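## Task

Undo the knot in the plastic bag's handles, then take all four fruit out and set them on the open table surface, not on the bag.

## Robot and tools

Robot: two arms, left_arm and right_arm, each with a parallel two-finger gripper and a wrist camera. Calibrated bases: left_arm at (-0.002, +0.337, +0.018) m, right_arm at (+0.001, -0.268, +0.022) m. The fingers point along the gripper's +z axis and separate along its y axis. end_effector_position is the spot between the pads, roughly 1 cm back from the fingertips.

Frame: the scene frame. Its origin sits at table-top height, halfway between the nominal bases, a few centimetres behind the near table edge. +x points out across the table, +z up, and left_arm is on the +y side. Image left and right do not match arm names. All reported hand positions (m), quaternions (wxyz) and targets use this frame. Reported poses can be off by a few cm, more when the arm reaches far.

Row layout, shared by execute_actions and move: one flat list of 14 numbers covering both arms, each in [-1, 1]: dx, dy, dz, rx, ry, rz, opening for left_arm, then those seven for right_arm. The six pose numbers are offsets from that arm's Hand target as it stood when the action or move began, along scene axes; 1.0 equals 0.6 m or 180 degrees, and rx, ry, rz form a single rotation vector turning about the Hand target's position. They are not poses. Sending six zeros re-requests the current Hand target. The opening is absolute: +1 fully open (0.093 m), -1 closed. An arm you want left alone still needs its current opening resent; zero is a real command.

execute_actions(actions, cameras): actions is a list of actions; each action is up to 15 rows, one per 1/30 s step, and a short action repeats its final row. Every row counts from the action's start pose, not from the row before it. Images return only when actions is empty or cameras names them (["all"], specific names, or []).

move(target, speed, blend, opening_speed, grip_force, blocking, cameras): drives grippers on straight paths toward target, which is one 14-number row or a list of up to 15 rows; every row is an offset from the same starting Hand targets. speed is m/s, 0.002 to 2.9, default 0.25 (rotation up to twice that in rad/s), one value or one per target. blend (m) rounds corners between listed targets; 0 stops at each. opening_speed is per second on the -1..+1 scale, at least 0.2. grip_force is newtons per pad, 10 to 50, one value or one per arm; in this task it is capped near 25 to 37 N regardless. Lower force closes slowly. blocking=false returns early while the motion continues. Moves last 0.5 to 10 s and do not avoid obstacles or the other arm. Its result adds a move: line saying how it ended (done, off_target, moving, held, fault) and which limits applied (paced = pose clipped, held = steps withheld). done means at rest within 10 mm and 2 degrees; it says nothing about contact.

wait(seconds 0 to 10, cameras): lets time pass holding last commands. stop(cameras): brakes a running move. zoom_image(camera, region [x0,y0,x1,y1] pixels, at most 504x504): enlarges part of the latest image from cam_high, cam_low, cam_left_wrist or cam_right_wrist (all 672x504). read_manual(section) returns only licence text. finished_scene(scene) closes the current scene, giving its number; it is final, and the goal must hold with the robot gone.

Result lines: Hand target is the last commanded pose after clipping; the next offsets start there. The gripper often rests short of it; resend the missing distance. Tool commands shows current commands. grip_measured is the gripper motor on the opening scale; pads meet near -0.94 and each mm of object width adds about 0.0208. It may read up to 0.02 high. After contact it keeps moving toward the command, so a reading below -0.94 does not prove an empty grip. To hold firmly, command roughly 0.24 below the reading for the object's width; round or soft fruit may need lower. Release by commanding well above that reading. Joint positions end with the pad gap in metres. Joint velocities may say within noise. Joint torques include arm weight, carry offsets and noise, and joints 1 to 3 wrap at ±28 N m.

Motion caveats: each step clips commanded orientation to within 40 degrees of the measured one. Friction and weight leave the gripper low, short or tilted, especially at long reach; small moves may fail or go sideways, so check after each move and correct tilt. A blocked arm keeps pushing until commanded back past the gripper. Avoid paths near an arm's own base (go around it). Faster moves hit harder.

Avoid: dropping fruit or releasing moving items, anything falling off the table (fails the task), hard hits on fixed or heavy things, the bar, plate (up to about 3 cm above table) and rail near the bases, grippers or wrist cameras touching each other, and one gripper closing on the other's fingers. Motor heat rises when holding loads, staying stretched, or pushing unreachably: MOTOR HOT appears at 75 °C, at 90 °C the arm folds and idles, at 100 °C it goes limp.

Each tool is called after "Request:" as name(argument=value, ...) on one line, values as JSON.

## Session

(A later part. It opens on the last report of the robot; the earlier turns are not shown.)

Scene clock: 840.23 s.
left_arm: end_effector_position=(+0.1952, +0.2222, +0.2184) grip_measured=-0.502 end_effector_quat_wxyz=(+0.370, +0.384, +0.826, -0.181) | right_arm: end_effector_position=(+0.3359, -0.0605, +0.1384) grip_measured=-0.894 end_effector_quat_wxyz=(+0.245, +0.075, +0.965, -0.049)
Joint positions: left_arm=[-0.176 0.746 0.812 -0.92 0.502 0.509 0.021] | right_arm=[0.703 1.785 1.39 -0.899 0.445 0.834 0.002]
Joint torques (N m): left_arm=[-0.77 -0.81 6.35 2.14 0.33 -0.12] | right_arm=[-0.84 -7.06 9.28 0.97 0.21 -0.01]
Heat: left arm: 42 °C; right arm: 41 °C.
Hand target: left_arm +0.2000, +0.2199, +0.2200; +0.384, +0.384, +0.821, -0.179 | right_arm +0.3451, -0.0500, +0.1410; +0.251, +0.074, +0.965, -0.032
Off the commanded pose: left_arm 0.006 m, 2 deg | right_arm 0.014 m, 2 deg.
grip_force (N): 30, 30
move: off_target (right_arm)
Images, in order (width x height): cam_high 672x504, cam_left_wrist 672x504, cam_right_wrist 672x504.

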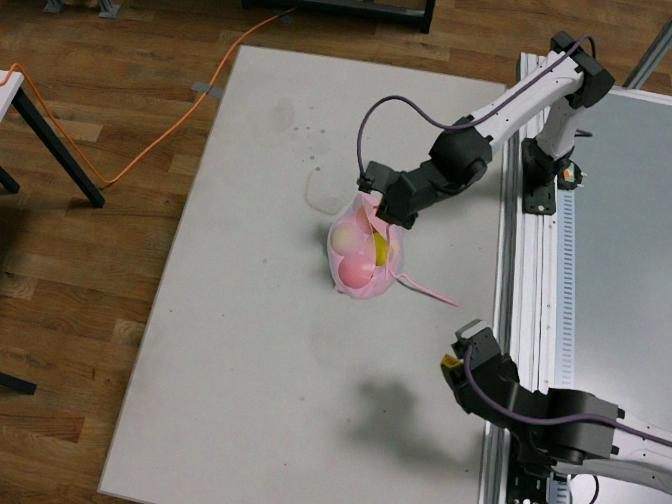

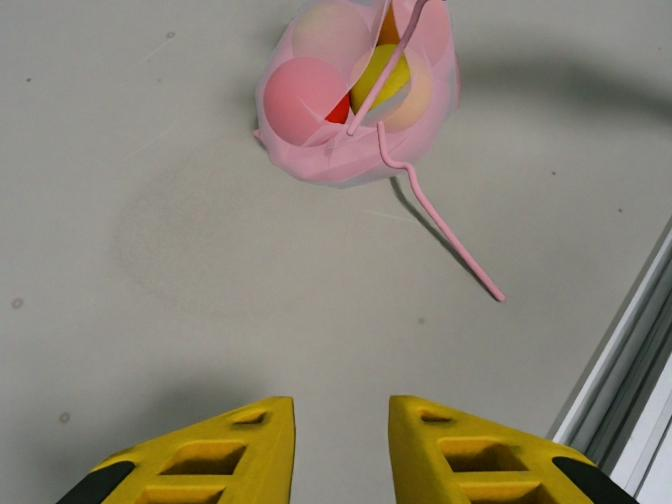

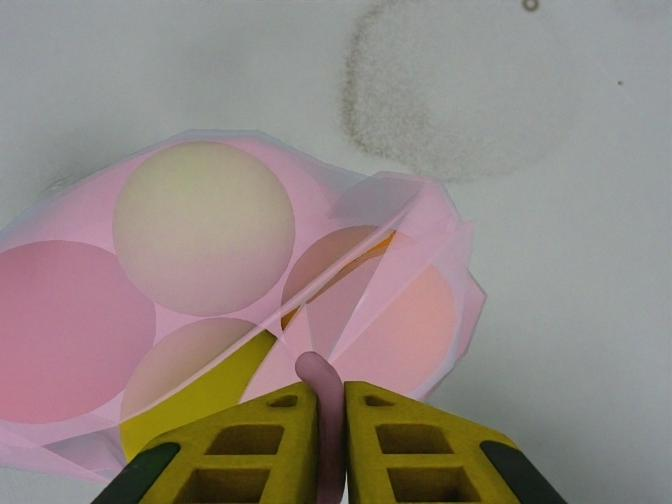

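Request:
move(target=[[0,0,0,0,0,0,-0.5, 0.012, -0.002, -0.06, 0,0,0,-1.0],[0,0,0,0,0,0,-0.5, 0.012, -0.002, -0.06, 0,0,0,-0.5],[0,0,0,0,0,0,-0.5, -0.08, -0.002, 0.1, 0,0,0,-0.5],[0,0,0,0,0,0,-0.5, -0.12, -0.2, 0.12, 0,0,0,-0.5]], speed=[0.08, 0.1, 0.1, 0.25], blend=[0, 0, 0.02, 0], cameras=["cam_right_wrist", "cam_left_wrist", "cam_high"])

Scene clock: 855.47 s.
left_arm: end_effector_position=(+0.1952, +0.2222, +0.2184) grip_measured=-0.502 end_effector_quat_wxyz=(+0.370, +0.384, +0.826, -0.181) | right_arm: end_effector_position=(+0.2797, -0.1667, +0.2176) grip_measured=-0.502 end_effector_quat_wxyz=(+0.264, +0.080, +0.961, -0.030)
Joint positions: left_arm=[-0.176 0.746 0.812 -0.92 0.502 0.509 0.021] | right_arm=[0.535 1.303 1.221 -1.087 0.386 0.66 0.021]
Joint torques (N m): left_arm=[-0.8 -0.75 6.39 2.15 0.32 -0.1] | right_arm=[-0.81 -5.33 5.56 0.78 0.15 0.01]
Heat: left arm: 42 °C; right arm: 41 °C.
Hand target: left_arm +0.2000, +0.2199, +0.2200; +0.384, +0.384, +0.821, -0.179 | right_arm +0.2731, -0.1700, +0.2130; +0.251, +0.074, +0.965, -0.032
Off the commanded pose: left_arm 0.006 m, 2 deg | right_arm 0.009 m, 2 deg.
grip_force (N): 30, 30
move: done
Images, in order (width x height): cam_high 672x504, cam_left_wrist 672x504, cam_right_wrist 672x504.

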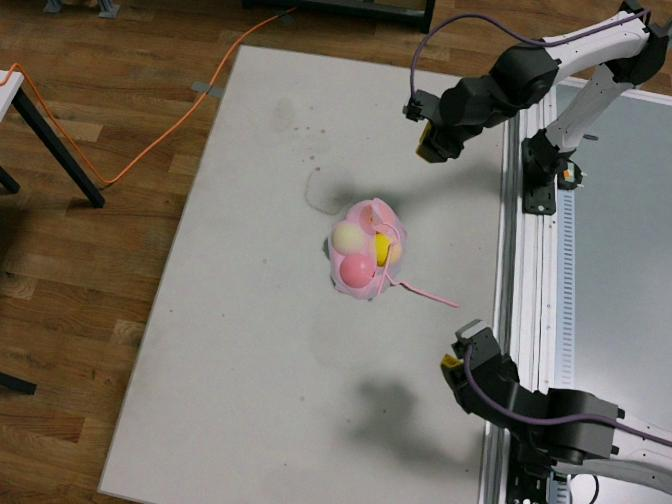

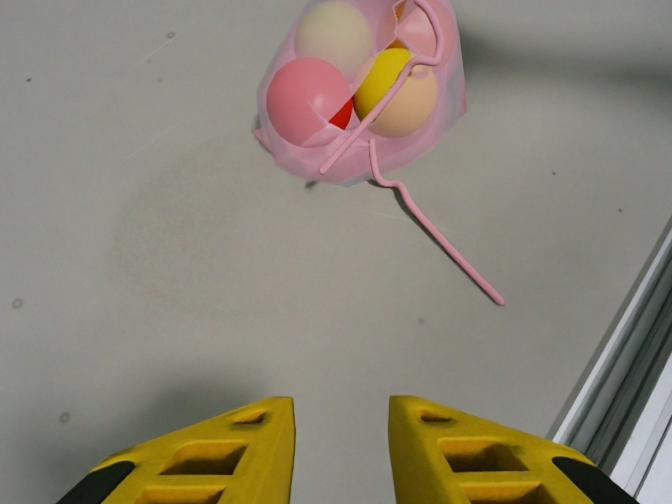

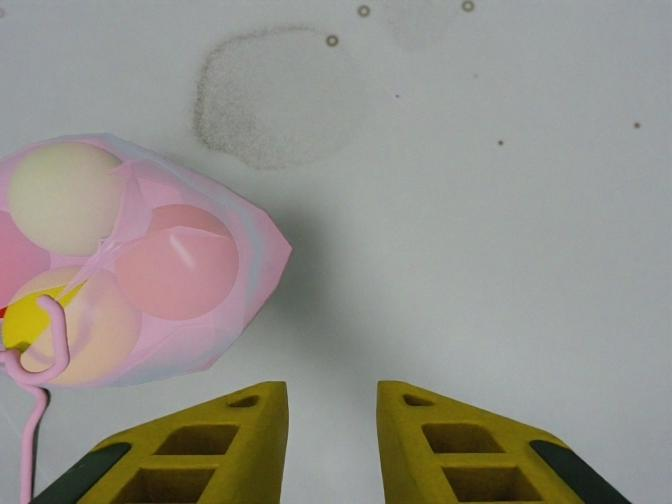

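Request:
zoom_image(camera="cam_left_wrist", region=[240, 0, 500, 210])

Request:
zoom_image(camera="cam_high", region=[310, 180, 430, 310])

Scaled by 1.938 from the camera's 672x504 image, which has a finer 960x720 frame.

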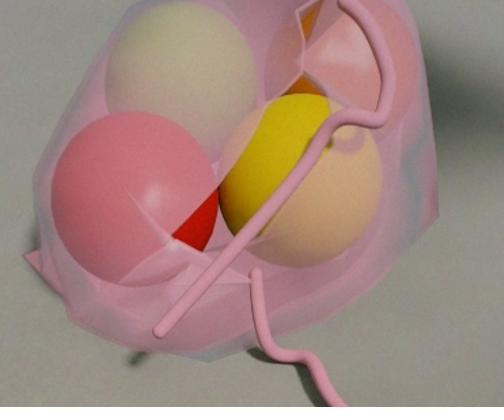

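Scaled by 3.877 from the camera's 672x504 image, which has a finer 960x720 frame.

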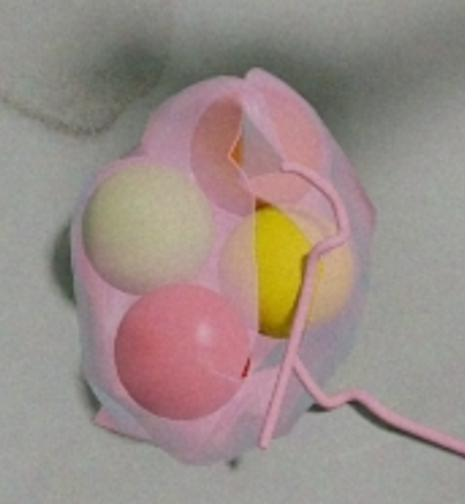

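Request:
move(target=[0,0,0,0,0,0,-0.5, -0.0618, 0.21, -0.2225, 0.0108,-0.0876,0.1233,-0.316], speed=0.25, cameras=["cam_right_wrist", "cam_left_wrist"])

Scene clock: 879.30 s.
left_arm: end_effector_position=(+0.1952, +0.2222, +0.2184) grip_measured=-0.502 end_effector_quat_wxyz=(+0.370, +0.384, +0.826, -0.181) | right_arm: end_effector_position=(+0.2347, -0.0436, +0.0840) grip_measured=-0.318 end_effector_quat_wxyz=(+0.375, -0.102, +0.920, +0.047)
Joint positions: left_arm=[-0.176 0.746 0.812 -0.92 0.502 0.509 0.021] | right_arm=[0.997 1.406 0.611 -0.188 0.543 0.643 0.03]
Joint torques (N m): left_arm=[-0.85 -0.77 6.41 2.15 0.34 -0.12] | right_arm=[-0.31 -3.74 5.16 1.5 0.49 0.01]
Motor temperatures (°C): left_arm=[22 29 42 40 21 24 22] | right_arm=[24 38 40 29 25 26 24]
Heat: left arm: 42 °C; right arm: 40 °C.
Hand target: left_arm +0.2000, +0.2199, +0.2200; +0.384, +0.384, +0.821, -0.179 | right_arm +0.2360, -0.0440, +0.0795; +0.380, -0.105, +0.918, +0.043
Off the commanded pose: left_arm 0.006 m, 2 deg | right_arm 0.005 m, 1 deg.
grip_force (N): 30, 30
move: done
Images, in order (width x height): cam_left_wrist 672x504, cam_right_wrist 672x504.

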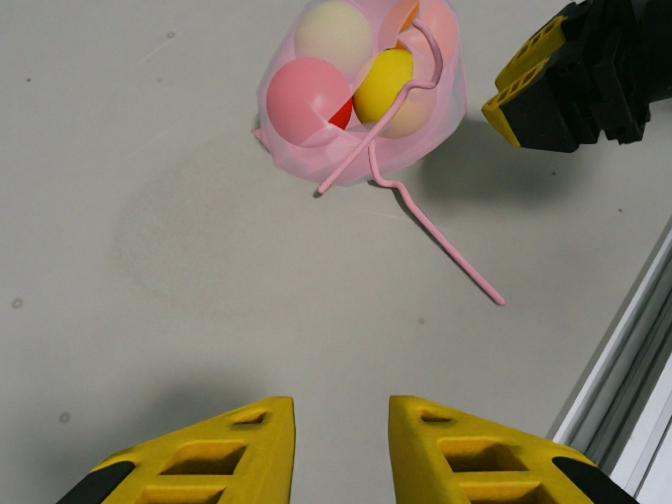

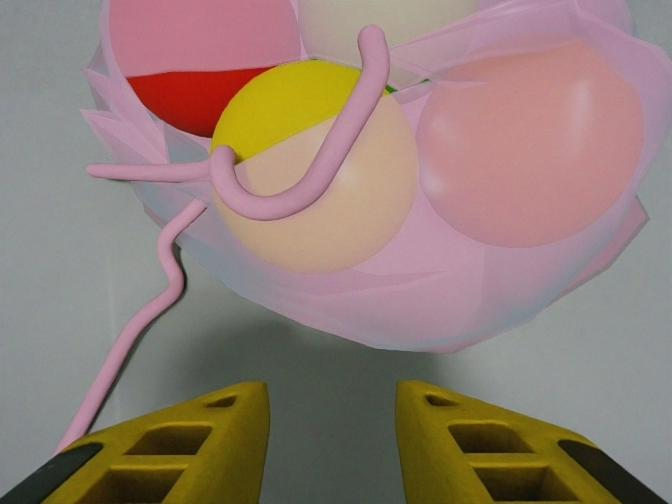

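Request:
move(target=[[0,0,0,0,0,0,-0.5, 0.0622, 0.0192, -0.1117, 0,0,0,-0.316],[0,0,0,0,0,0,-0.5, 0.0622, 0.0192, -0.1183, 0,0,0,-1.0]], speed=0.05, opening_speed=0.6, cameras=["cam_right_wrist"])

Scene clock: 895.73 s.
left_arm: end_effector_position=(+0.1952, +0.2222, +0.2184) grip_measured=-0.502 end_effector_quat_wxyz=(+0.370, +0.384, +0.826, -0.181) | right_arm: end_effector_position=(+0.2794, -0.0282, +0.0252) grip_measured=-0.975 end_effector_quat_wxyz=(+0.403, -0.092, +0.909, +0.050)
Joint positions: left_arm=[-0.176 0.746 0.812 -0.92 0.502 0.509 0.021] | right_arm=[0.9 1.751 0.577 0.293 0.525 0.541 0]
Joint torques (N m): left_arm=[-0.84 -0.75 6.42 2.15 0.32 -0.11] | right_arm=[-0.73 -4.22 4.14 1.29 0 0.06]
Heat: left arm: 42 °C; right arm: 40 °C.
Hand target: left_arm +0.2000, +0.2199, +0.2200; +0.384, +0.384, +0.821, -0.179 | right_arm +0.2733, -0.0324, +0.0086; +0.380, -0.105, +0.918, +0.044
Off the commanded pose: left_arm 0.006 m, 2 deg | right_arm 0.018 m, 3 deg.
grip_force (N): 30, 30
move: off_target (right_arm); target 2's new opening was sent with right_arm's hand 0.018 m and 3 deg from that target
Images, in order (width x height): cam_right_wrist 672x504.

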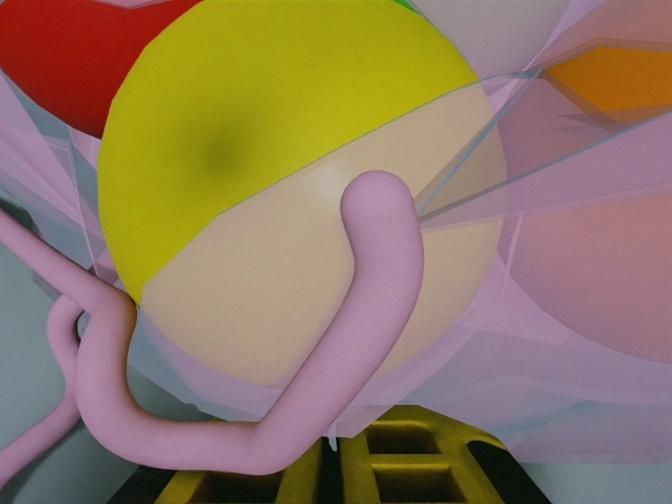

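Request:
move(target=[0,0,0,0,0,0,-0.5, -0.0732, -0.0122, 0.035, 0,0,0,-1.0], speed=0.06, cameras=["cam_right_wrist", "cam_left_wrist"])

Scene clock: 900.03 s.
left_arm: end_effector_position=(+0.1952, +0.2222, +0.2184) grip_measured=-0.502 end_effector_quat_wxyz=(+0.370, +0.384, +0.826, -0.181) | right_arm: end_effector_position=(+0.2330, -0.0351, +0.0262) grip_measured=-0.976 end_effector_quat_wxyz=(+0.380, -0.106, +0.917, +0.048)
Joint positions: left_arm=[-0.176 0.746 0.812 -0.92 0.502 0.509 0.021] | right_arm=[1.02 1.63 0.503 0.147 0.56 0.65 0]
Joint torques (N m): left_arm=[-0.79 -0.81 6.24 2.17 0.31 -0.12] | right_arm=[0.31 -8.2 4.67 0.89 0.48 0.24]
Heat: left arm: 42 °C; right arm: 39 °C.
Hand target: left_arm +0.2000, +0.2199, +0.2200; +0.384, +0.384, +0.821, -0.179 | right_arm +0.2294, -0.0398, +0.0295; +0.380, -0.105, +0.918, +0.043
Off the commanded pose: left_arm 0.006 m, 2 deg | right_arm 0.007 m, 1 deg.
grip_force (N): 30, 30
move: done
Images, in order (width x height): cam_left_wrist 672x504, cam_right_wrist 672x504.

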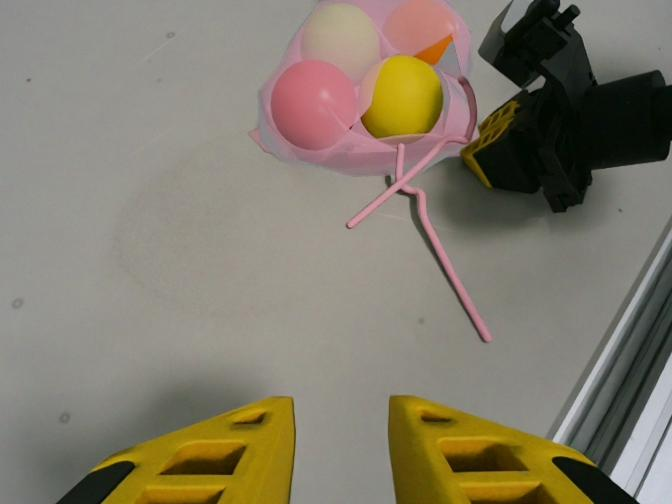

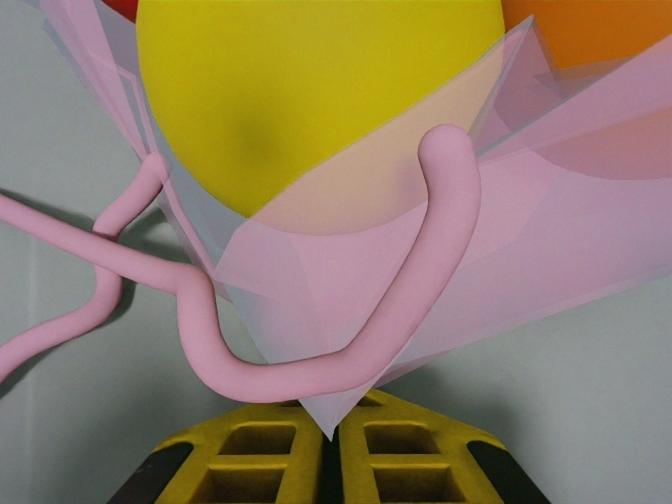

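Request:
move(target=[0,0,0,0,0,0,-0.5, -0.05, -0.02, -0.005, 0,0,0,-1.0], speed=0.06, cameras=["cam_right_wrist", "cam_left_wrist"])

Scene clock: 904.03 s.
left_arm: end_effector_position=(+0.1952, +0.2222, +0.2184) grip_measured=-0.502 end_effector_quat_wxyz=(+0.370, +0.384, +0.826, -0.181) | right_arm: end_effector_position=(+0.2031, -0.0461, +0.0249) grip_measured=-0.976 end_effector_quat_wxyz=(+0.381, -0.104, +0.917, +0.050)
Joint positions: left_arm=[-0.176 0.746 0.812 -0.92 0.502 0.509 0.021] | right_arm=[1.117 1.553 0.427 0.095 0.611 0.752 0]
Joint torques (N m): left_arm=[-0.83 -0.75 6.37 2.16 0.32 -0.11] | right_arm=[0.58 -7.08 4.46 0.8 0.54 0.26]
Heat: left arm: 42 °C; right arm: 39 °C.
Hand target: left_arm +0.2000, +0.2199, +0.2200; +0.384, +0.384, +0.821, -0.179 | right_arm +0.1994, -0.0518, +0.0266; +0.380, -0.105, +0.918, +0.044
Off the commanded pose: left_arm 0.006 m, 2 deg | right_arm 0.007 m, 1 deg.
grip_force (N): 30, 30
move: done
Images, in order (width x height): cam_left_wrist 672x504, cam_right_wrist 672x504.

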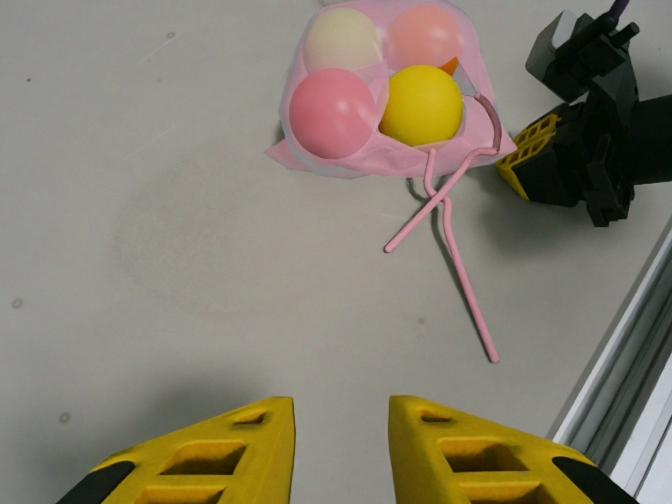

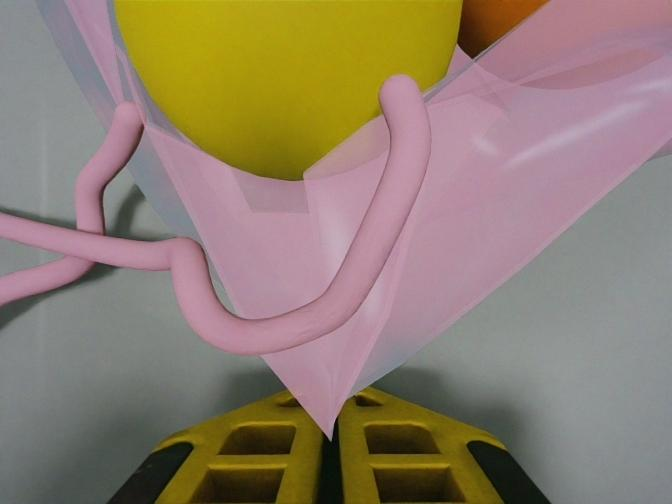

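Request:
move(target=[[0,0,0,0,0,0,-0.5, 0, 0, 0, 0,0,0,-0.5],[0,0,0,0,0,0,-0.5, -0.04, -0.02, 0.08, 0,0,0,-0.5],[0,0,0,0,0,0,-0.5, 0.05, -0.02, 0.3, 0,0,0,-0.5]], speed=[0.06, 0.1, 0.2], blend=[0, 0.02, 0], cameras=["cam_right_wrist", "cam_left_wrist"])

Scene clock: 923.53 s.
left_arm: end_effector_position=(+0.1952, +0.2222, +0.2184) grip_measured=-0.502 end_effector_quat_wxyz=(+0.370, +0.384, +0.826, -0.181) | right_arm: end_effector_position=(+0.2293, -0.0642, +0.2046) grip_measured=-0.502 end_effector_quat_wxyz=(+0.390, -0.098, +0.914, +0.047)
Joint positions: left_arm=[-0.176 0.746 0.812 -0.92 0.502 0.509 0.021] | right_arm=[0.997 1.168 0.93 -0.718 0.567 0.633 0.021]
Joint torques (N m): left_arm=[-0.84 -0.76 6.45 2.15 0.32 -0.11] | right_arm=[-1.03 -2.54 9.47 0.96 0.21 0]
Heat: left arm: 42 °C; right arm: 39 °C.
Hand target: left_arm +0.2000, +0.2199, +0.2200; +0.384, +0.384, +0.821, -0.179 | right_arm +0.2294, -0.0637, +0.2065; +0.380, -0.105, +0.918, +0.043
Off the commanded pose: left_arm 0.006 m, 2 deg | right_arm 0.002 m, 1 deg.
grip_force (N): 30, 30
move: done
Images, in order (width x height): cam_left_wrist 672x504, cam_right_wrist 672x504.

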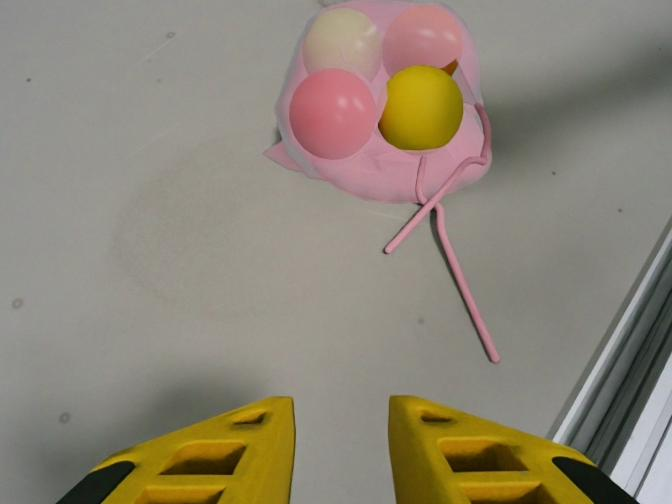

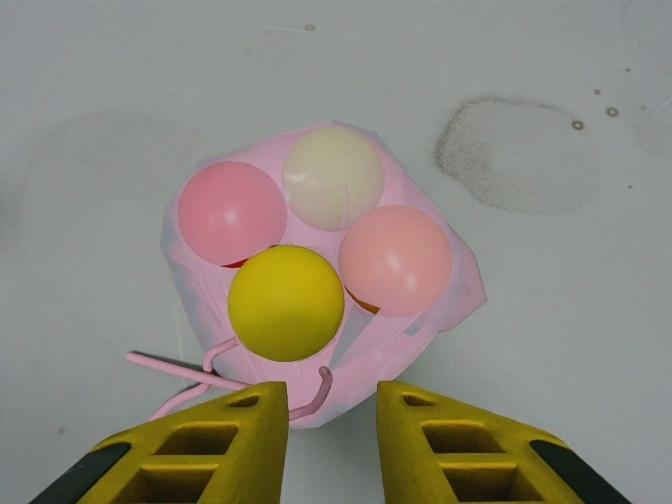

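Request:
zoom_image(camera="cam_right_wrist", region=[200, 210, 400, 410])

Request:
zoom_image(camera="cam_left_wrist", region=[260, 0, 520, 220])

Scaled by 2.520 from the camera's 672x504 image, which has a finer 960x720 frame.

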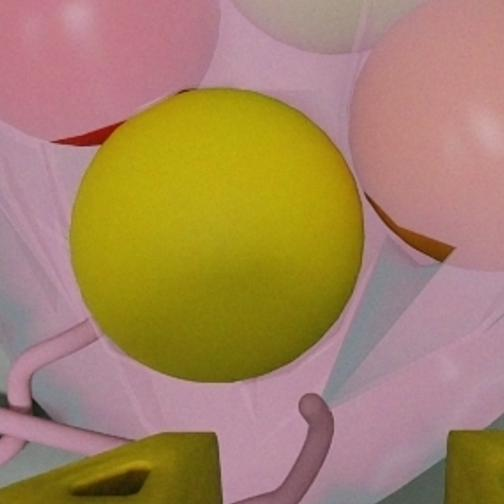

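Scaled by 1.938 from the camera's 672x504 image, which has a finer 960x720 frame.

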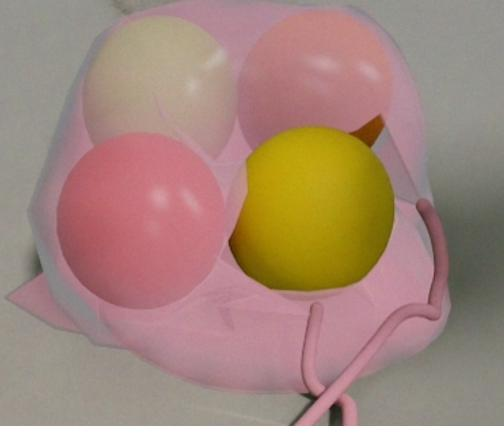

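Request:
move(target=[0,0,0,0,0,0,-0.5, 0.097, 0.0762, -0.1275, -0.1998,0.1755,0.3753,0.88], speed=0.4, cameras=["cam_right_wrist"])

Scene clock: 959.90 s.
left_arm: end_effector_position=(+0.1952, +0.2222, +0.2184) grip_measured=-0.502 end_effector_quat_wxyz=(+0.370, +0.384, +0.826, -0.181) | right_arm: end_effector_position=(+0.2851, -0.0201, +0.1308) grip_measured=+0.878 end_effector_quat_wxyz=(+0.005, -0.669, +0.743, -0.003)
Joint positions: left_arm=[-0.176 0.746 0.812 -0.92 0.502 0.509 0.021] | right_arm=[0.692 1.978 1.709 -1.299 0.026 -0.732 0.087]
Joint torques (N m): left_arm=[-0.85 -0.84 6.32 2.16 0.33 -0.12] | right_arm=[-0.53 -7.83 8.72 0.11 -0.06 0.02]
Heat: left arm: 42 °C; right arm: 42 °C.
Hand target: left_arm +0.2000, +0.2199, +0.2200; +0.384, +0.384, +0.821, -0.179 | right_arm +0.2876, -0.0180, +0.1300; +0.000, -0.672, +0.740, +0.001
Off the commanded pose: left_arm 0.006 m, 2 deg | right_arm 0.003 m, 1 deg.
grip_force (N): 30, 30
move: done
Images, in order (width x height): cam_right_wrist 672x504.

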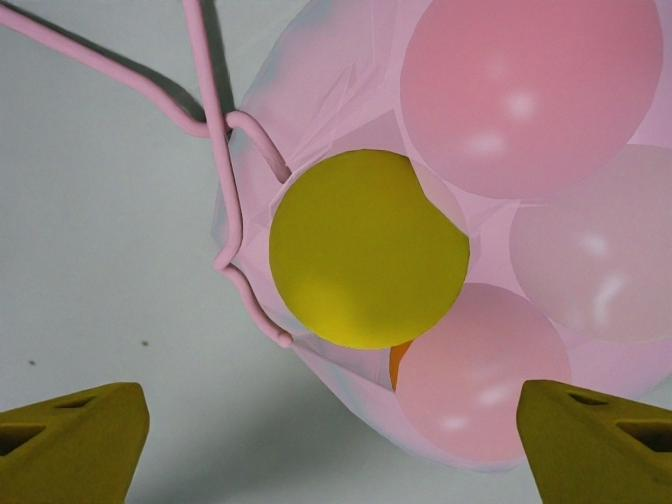

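Request:
move(target=[0,0,0,0,0,0,-0.5, 0.0208, 0.0145, -0.04, 0,0,0,0.88], speed=0.1, cameras=["cam_right_wrist"])

Scene clock: 966.50 s.
left_arm: end_effector_position=(+0.1952, +0.2222, +0.2184) grip_measured=-0.502 end_effector_quat_wxyz=(+0.370, +0.384, +0.826, -0.181) | right_arm: end_effector_position=(+0.2907, -0.0167, +0.1059) grip_measured=+0.878 end_effector_quat_wxyz=(-0.013, -0.670, +0.742, -0.003)
Joint positions: left_arm=[-0.176 0.746 0.812 -0.92 0.502 0.509 0.021] | right_arm=[0.687 2.047 1.709 -1.267 0.026 -0.738 0.087]
Joint torques (N m): left_arm=[-0.77 -0.72 6.45 2.17 0.34 -0.11] | right_arm=[-0.8 -8.65 8.81 0.32 -0.08 0.01]
Heat: left arm: 42 °C; right arm: 42 °C.
Hand target: left_arm +0.2000, +0.2199, +0.2200; +0.384, +0.384, +0.821, -0.179 | right_arm +0.3001, -0.0092, +0.1061; +0.000, -0.672, +0.740, +0.001
Off the commanded pose: left_arm 0.006 m, 2 deg | right_arm 0.012 m, 2 deg.
grip_force (N): 30, 30
move: off_target (right_arm)
Images, in order (width x height): cam_right_wrist 672x504.

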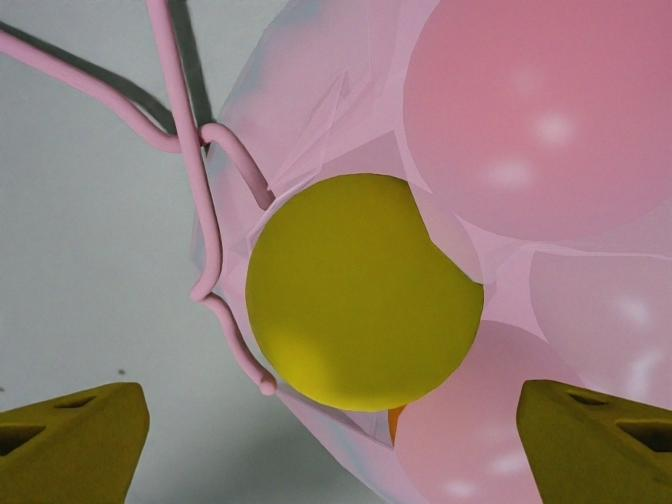

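Request:
move(target=[0,0,0,0,0,0,-0.5, 0.01, 0.006, -0.035, 0,0,0,0.88], speed=0.06, cameras=["cam_right_wrist"])

Scene clock: 984.53 s.
left_arm: end_effector_position=(+0.1952, +0.2222, +0.2184) grip_measured=-0.502 end_effector_quat_wxyz=(+0.370, +0.385, +0.826, -0.181) | right_arm: end_effector_position=(+0.3020, -0.0085, +0.0921) grip_measured=+0.878 end_effector_quat_wxyz=(+0.000, -0.670, +0.742, -0.003)
Joint positions: left_arm=[-0.176 0.746 0.812 -0.92 0.502 0.509 0.021] | right_arm=[0.683 2.083 1.709 -1.204 0.026 -0.742 0.087]
Joint torques (N m): left_arm=[-0.77 -0.77 6.37 2.17 0.34 -0.11] | right_arm=[-0.76 -8.75 6.53 0.4 -0.1 0.04]
Heat: left arm: 43 °C; right arm: 42 °C.
Hand target: left_arm +0.2000, +0.2199, +0.2200; +0.384, +0.384, +0.820, -0.179 | right_arm +0.3061, -0.0056, +0.0850; +0.000, -0.672, +0.740, +0.001
Off the commanded pose: left_arm 0.006 m, 2 deg | right_arm 0.009 m, 1 deg.
grip_force (N): 30, 30
move: done
Images, in order (width x height): cam_right_wrist 672x504.

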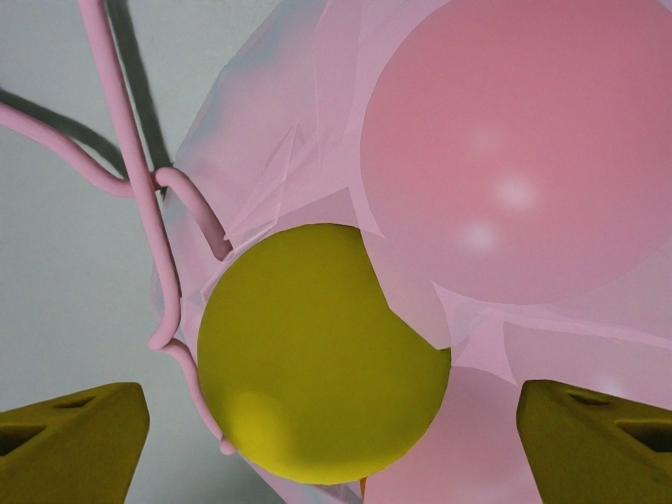

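Request:
move(target=[0,0,0,0,0,0,-0.5, -0.0075, -0.0105, -0.045, 0,0,0,0.88], speed=0.04, cameras=["cam_right_wrist", "cam_left_wrist"])

Scene clock: 989.53 s.
left_arm: end_effector_position=(+0.1952, +0.2222, +0.2184) grip_measured=-0.502 end_effector_quat_wxyz=(+0.370, +0.385, +0.826, -0.181) | right_arm: end_effector_position=(+0.3003, -0.0113, +0.0666) grip_measured=+0.878 end_effector_quat_wxyz=(+0.003, -0.671, +0.742, -0.003)
Joint positions: left_arm=[-0.176 0.746 0.812 -0.92 0.502 0.509 0.021] | right_arm=[0.679 2.083 1.606 -1.096 0.026 -0.748 0.087]
Joint torques (N m): left_arm=[-0.79 -0.83 6.41 2.15 0.34 -0.14] | right_arm=[-0.94 -9.4 5 0.47 -0.08 0.03]
Heat: left arm: 43 °C; right arm: 42 °C.
Hand target: left_arm +0.2000, +0.2199, +0.2200; +0.384, +0.384, +0.820, -0.179 | right_arm +0.3016, -0.0119, +0.0580; +0.000, -0.672, +0.740, +0.001
Off the commanded pose: left_arm 0.006 m, 2 deg | right_arm 0.009 m, 1 deg.
grip_force (N): 30, 30
move: done
Images, in order (width x height): cam_left_wrist 672x504, cam_right_wrist 672x504.

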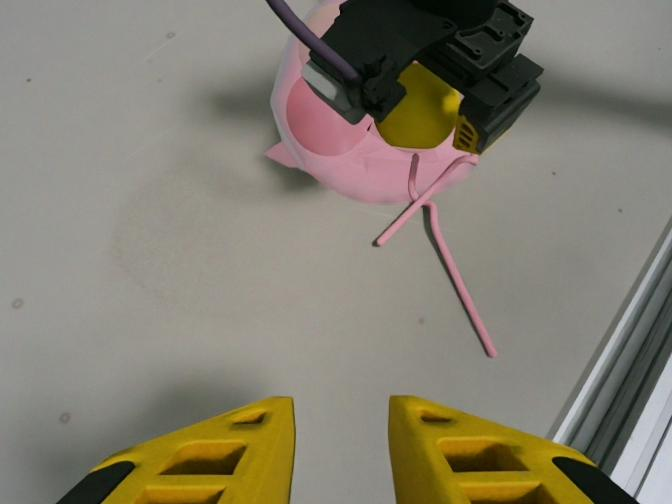

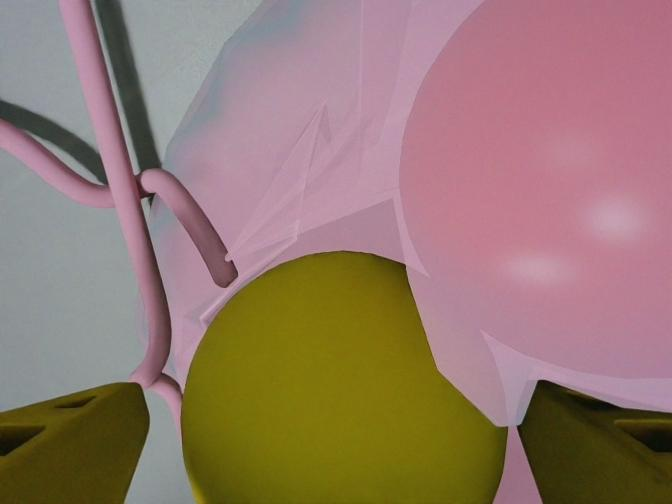

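Request:
move(target=[[0,0,0,0,0,0,-0.5, 0.002, -0.002, -0.01, 0,0,0,0.88],[0,0,0,0,0,0,-0.5, 0.002, -0.002, -0.01, 0,0,0,0.25]], speed=0.03, opening_speed=0.5, grip_force=[30, 25], cameras=["cam_right_wrist", "cam_left_wrist"])

Scene clock: 1000.10 s.
left_arm: end_effector_position=(+0.1952, +0.2222, +0.2184) grip_measured=-0.502 end_effector_quat_wxyz=(+0.370, +0.385, +0.826, -0.181) | right_arm: end_effector_position=(+0.3030, -0.0112, +0.0632) grip_measured=+0.361 end_effector_quat_wxyz=(+0.009, -0.671, +0.742, -0.003)
Joint positions: left_arm=[-0.176 0.746 0.812 -0.92 0.502 0.509 0.021] | right_arm=[0.675 2.083 1.592 -1.07 0.026 -0.752 0.063]
Joint torques (N m): left_arm=[-0.77 -0.85 6.35 2.14 0.32 -0.12] | right_arm=[-0.95 -8.99 4.85 0.43 -0.05 0.04]
Heat: left arm: 43 °C; right arm: 41 °C.
Hand target: left_arm +0.2000, +0.2199, +0.2200; +0.384, +0.384, +0.820, -0.179 | right_arm +0.3028, -0.0132, +0.0520; +0.000, -0.672, +0.740, +0.001
Off the commanded pose: left_arm 0.006 m, 2 deg | right_arm 0.011 m, 1 deg.
grip_force (N): 30, 25
move: off_target (right_arm); target 2's new opening was sent with right_arm's hand 0.011 m and 1 deg from that target
Images, in order (width x height): cam_left_wrist 672x504, cam_right_wrist 672x504.

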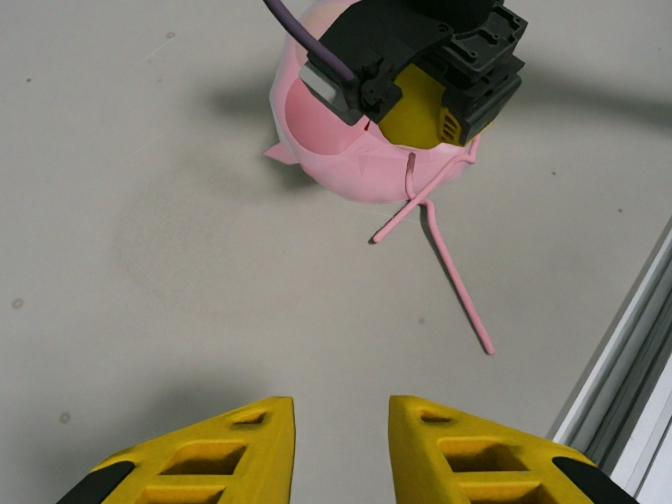

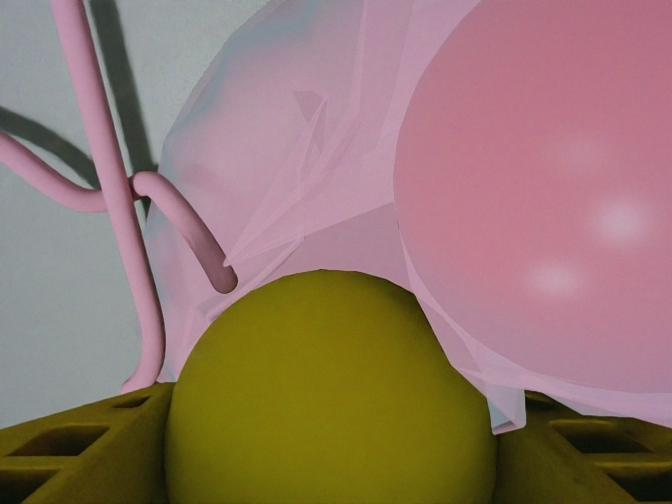

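Request:
move(target=[0,0,0,0,0,0,-0.5, -0.005, 0.0, 0.15, 0,0,0,0.25], speed=0.07, cameras=["cam_right_wrist", "cam_left_wrist"])

Scene clock: 1004.73 s.
left_arm: end_effector_position=(+0.1952, +0.2222, +0.2184) grip_measured=-0.502 end_effector_quat_wxyz=(+0.370, +0.385, +0.826, -0.181) | right_arm: end_effector_position=(+0.2983, -0.0170, +0.1234) grip_measured=+0.337 end_effector_quat_wxyz=(-0.022, -0.671, +0.741, -0.002)
Joint positions: left_arm=[-0.176 0.746 0.812 -0.92 0.502 0.509 0.021] | right_arm=[0.675 2.083 1.833 -1.371 0.026 -0.752 0.061]
Joint torques (N m): left_arm=[-0.9 -0.85 6.39 2.16 0.34 -0.11] | right_arm=[-0.06 -13.18 8.51 0 -0.06 0.13]
Heat: left arm: 43 °C; right arm: 42 °C.
Hand target: left_arm +0.2000, +0.2199, +0.2200; +0.384, +0.384, +0.820, -0.179 | right_arm +0.2998, -0.0131, +0.1420; +0.000, -0.672, +0.740, +0.001
Off the commanded pose: left_arm 0.006 m, 2 deg | right_arm 0.019 m, 3 deg.
grip_force (N): 30, 25
move: off_target (right_arm)
Images, in order (width x height): cam_left_wrist 672x504, cam_right_wrist 672x504.

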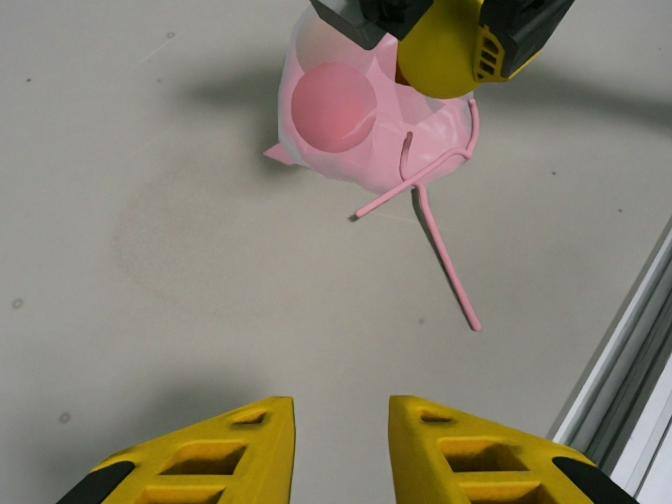

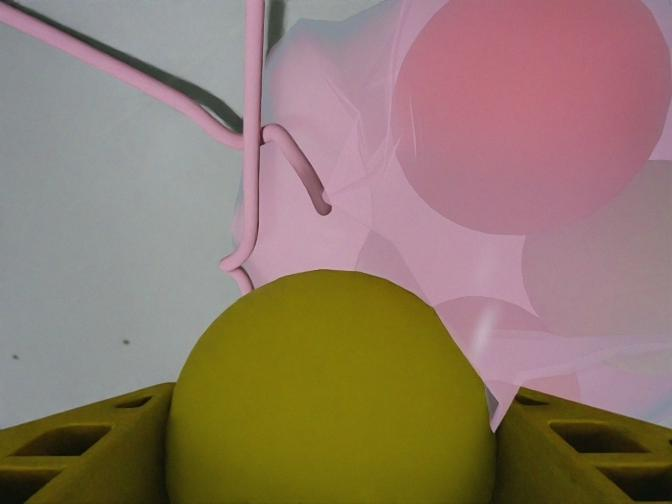

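Request:
move(target=[0,0,0,0,0,0,-0.5, -0.155, -0.205, 0.0, 0,0,0,0.25], speed=0.08, cameras=["cam_right_wrist", "cam_left_wrist", "cam_high"])

Scene clock: 1012.57 s.
left_arm: end_effector_position=(+0.1952, +0.2222, +0.2184) grip_measured=-0.502 end_effector_quat_wxyz=(+0.370, +0.385, +0.826, -0.181) | right_arm: end_effector_position=(+0.2084, -0.1344, +0.1391) grip_measured=+0.337 end_effector_quat_wxyz=(-0.009, -0.671, +0.742, -0.001)
Joint positions: left_arm=[-0.176 0.746 0.812 -0.92 0.502 0.509 0.021] | right_arm=[0.557 1.497 1.184 -1.28 0.026 -0.869 0.061]
Joint torques (N m): left_arm=[-0.75 -0.84 6.52 2.16 0.34 -0.1] | right_arm=[-0.83 -7.72 5.23 0.25 -0.08 0.05]
Motor temperatures (°C): left_arm=[22 26 42 44 21 24 22] | right_arm=[24 45 41 27 24 26 25]
Heat: left arm: 44 °C; right arm: 45 °C.
Hand target: left_arm +0.2000, +0.2199, +0.2200; +0.384, +0.384, +0.820, -0.179 | right_arm +0.2068, -0.1362, +0.1420; +0.000, -0.672, +0.740, +0.001
Off the commanded pose: left_arm 0.006 m, 2 deg | right_arm 0.004 m, 1 deg.
grip_force (N): 30, 25
move: done
Images, in order (width x height): cam_high 672x504, cam_left_wrist 672x504, cam_right_wrist 672x504.

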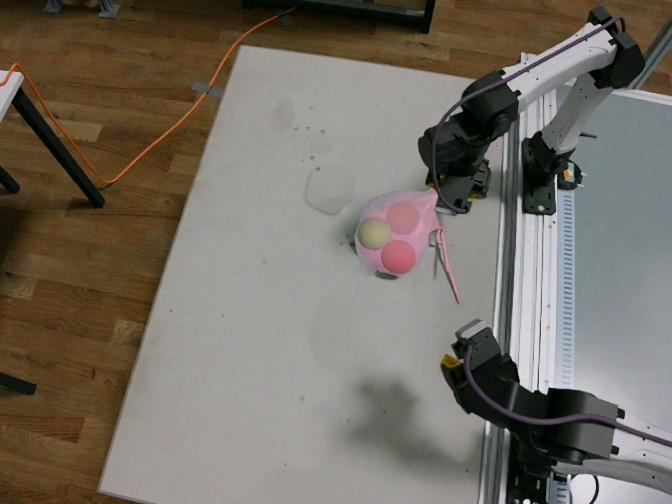

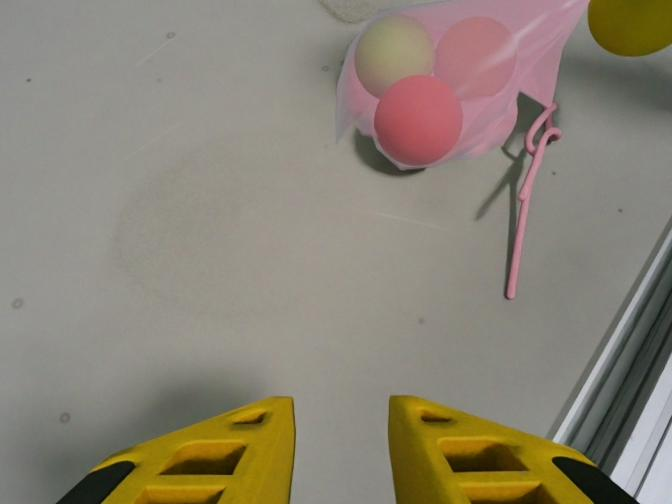

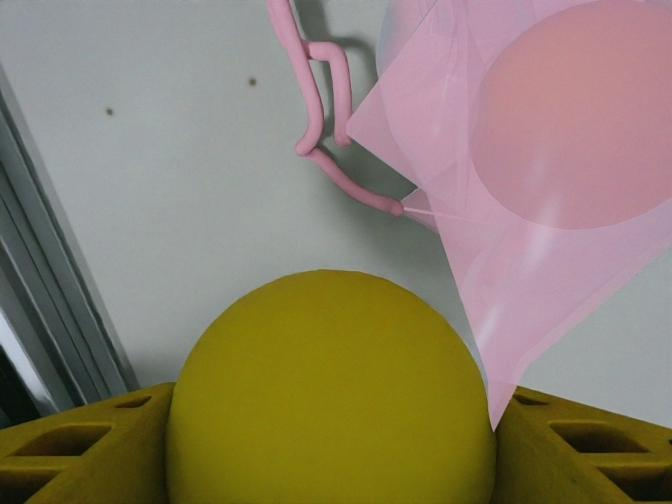

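Request:
execute_actions(actions=[])

Scene clock: 1025.03 s.
left_arm: end_effector_position=(+0.1952, +0.2222, +0.2184) grip_measured=-0.502 end_effector_quat_wxyz=(+0.370, +0.385, +0.826, -0.181) | right_arm: end_effector_position=(+0.2084, -0.1344, +0.1391) grip_measured=+0.337 end_effector_quat_wxyz=(-0.009, -0.671, +0.742, -0.001)
Joint positions: left_arm=[-0.176 0.746 0.812 -0.92 0.502 0.509 0.021] | right_arm=[0.557 1.497 1.184 -1.28 0.026 -0.869 0.061]
Joint velocities: within noise
Joint torques (N m): left_arm=[-0.77 -0.79 6.42 2.14 0.32 -0.11] | right_arm=[-0.83 -7.57 5.19 0.23 -0.06 0.02]
Motor temperatures (°C): left_arm=[22 26 42 44 21 24 22] | right_arm=[24 42 41 26 24 26 25]
Heat: left arm: 44 °C; right arm: 42 °C.
Hand target: left_arm +0.2000, +0.2199, +0.2200; +0.384, +0.384, +0.820, -0.179 | right_arm +0.2068, -0.1362, +0.1420; +0.000, -0.672, +0.740, +0.001
Tool commands: left_gripper/opening=-0.5 right_gripper/opening=+0.25
Off the commanded pose: left_arm 0.006 m, 2 deg | right_arm 0.004 m, 1 deg.
grip_force (N): 30, 25

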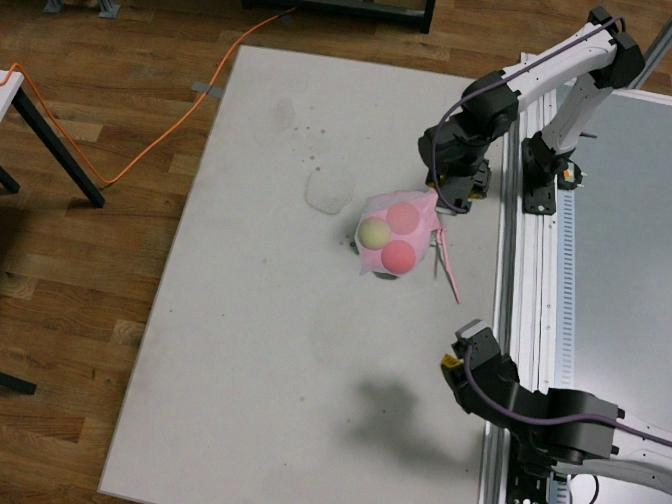

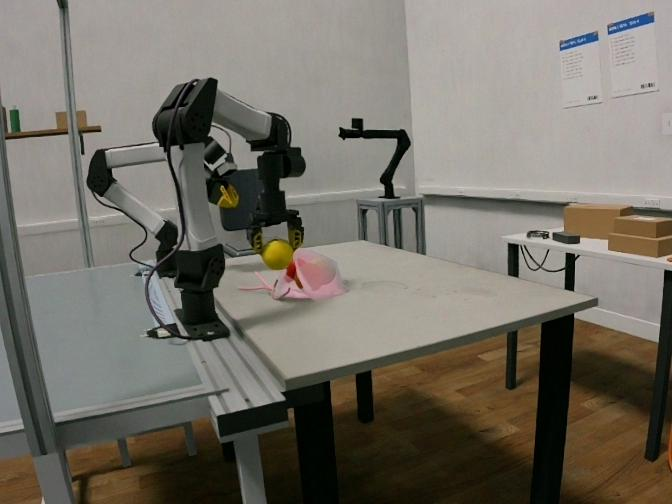

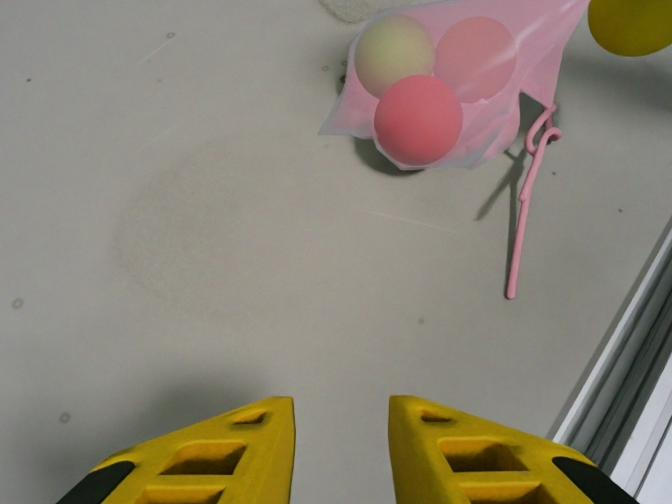

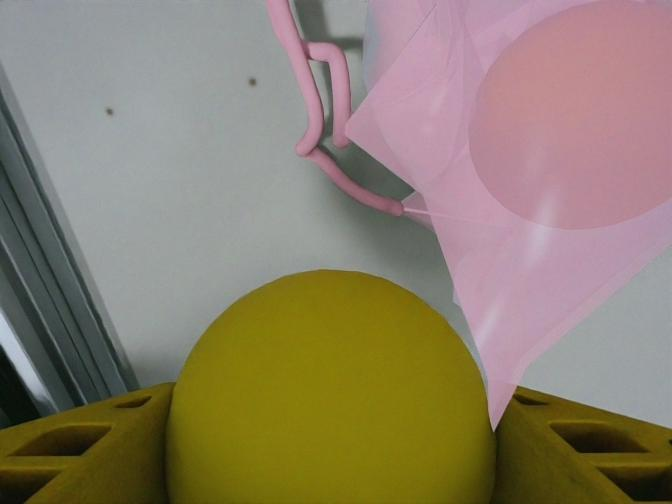

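Request:
move(target=[0,0,0,0,0,0,-0.5, 0,0,-0.1267,0,0,0,0.25], speed=0.03, cameras=["cam_right_wrist","cam_low"])

Scene clock: 1034.27 s.
left_arm: end_effector_position=(+0.1952, +0.2222, +0.2184) grip_measured=-0.502 end_effector_quat_wxyz=(+0.370, +0.385, +0.826, -0.181) | right_arm: end_effector_position=(+0.2070, -0.1355, +0.0719) grip_measured=+0.337 end_effector_quat_wxyz=(+0.004, -0.671, +0.742, -0.003)
Joint positions: left_arm=[-0.176 0.746 0.812 -0.92 0.502 0.509 0.021] | right_arm=[0.551 1.519 0.932 -0.979 0.026 -0.876 0.061]
Joint torques (N m): left_arm=[-0.81 -0.69 6.39 2.15 0.33 -0.11] | right_arm=[-1.03 -4.14 4.92 0.39 -0.1 0.03]
Heat: left arm: 44 °C; right arm: 41 °C.
Hand target: left_arm +0.2000, +0.2199, +0.2200; +0.384, +0.384, +0.820, -0.179 | right_arm +0.2067, -0.1362, +0.0660; +0.000, -0.672, +0.740, +0.001
Off the commanded pose: left_arm 0.006 m, 2 deg | right_arm 0.006 m, 1 deg.
grip_force (N): 30, 25
move: done
Images, in order (width x height): cam_low 672x504, cam_right_wrist 672x504.

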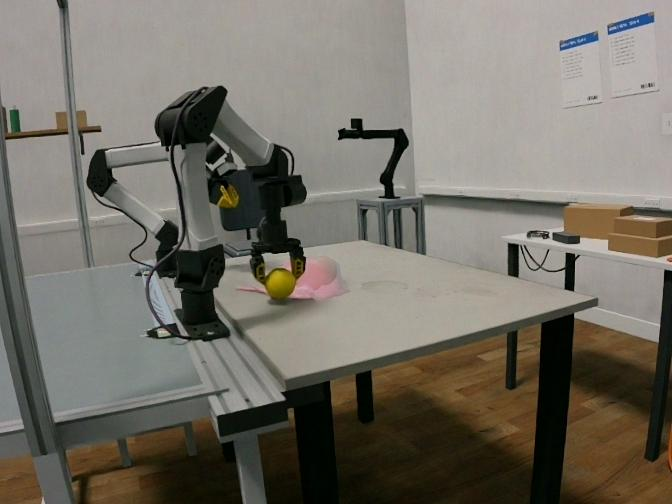

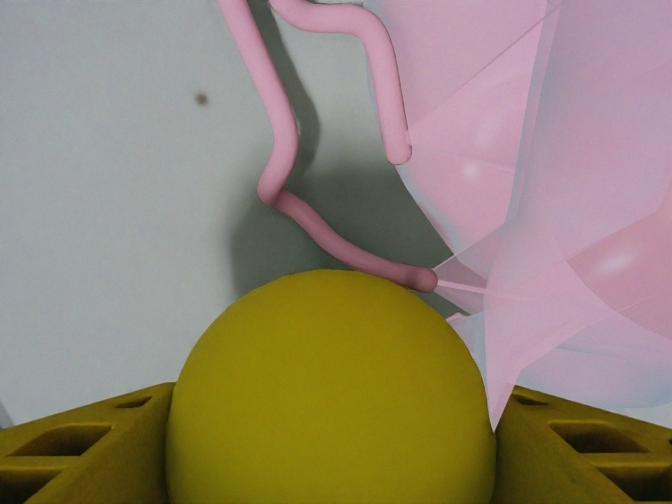

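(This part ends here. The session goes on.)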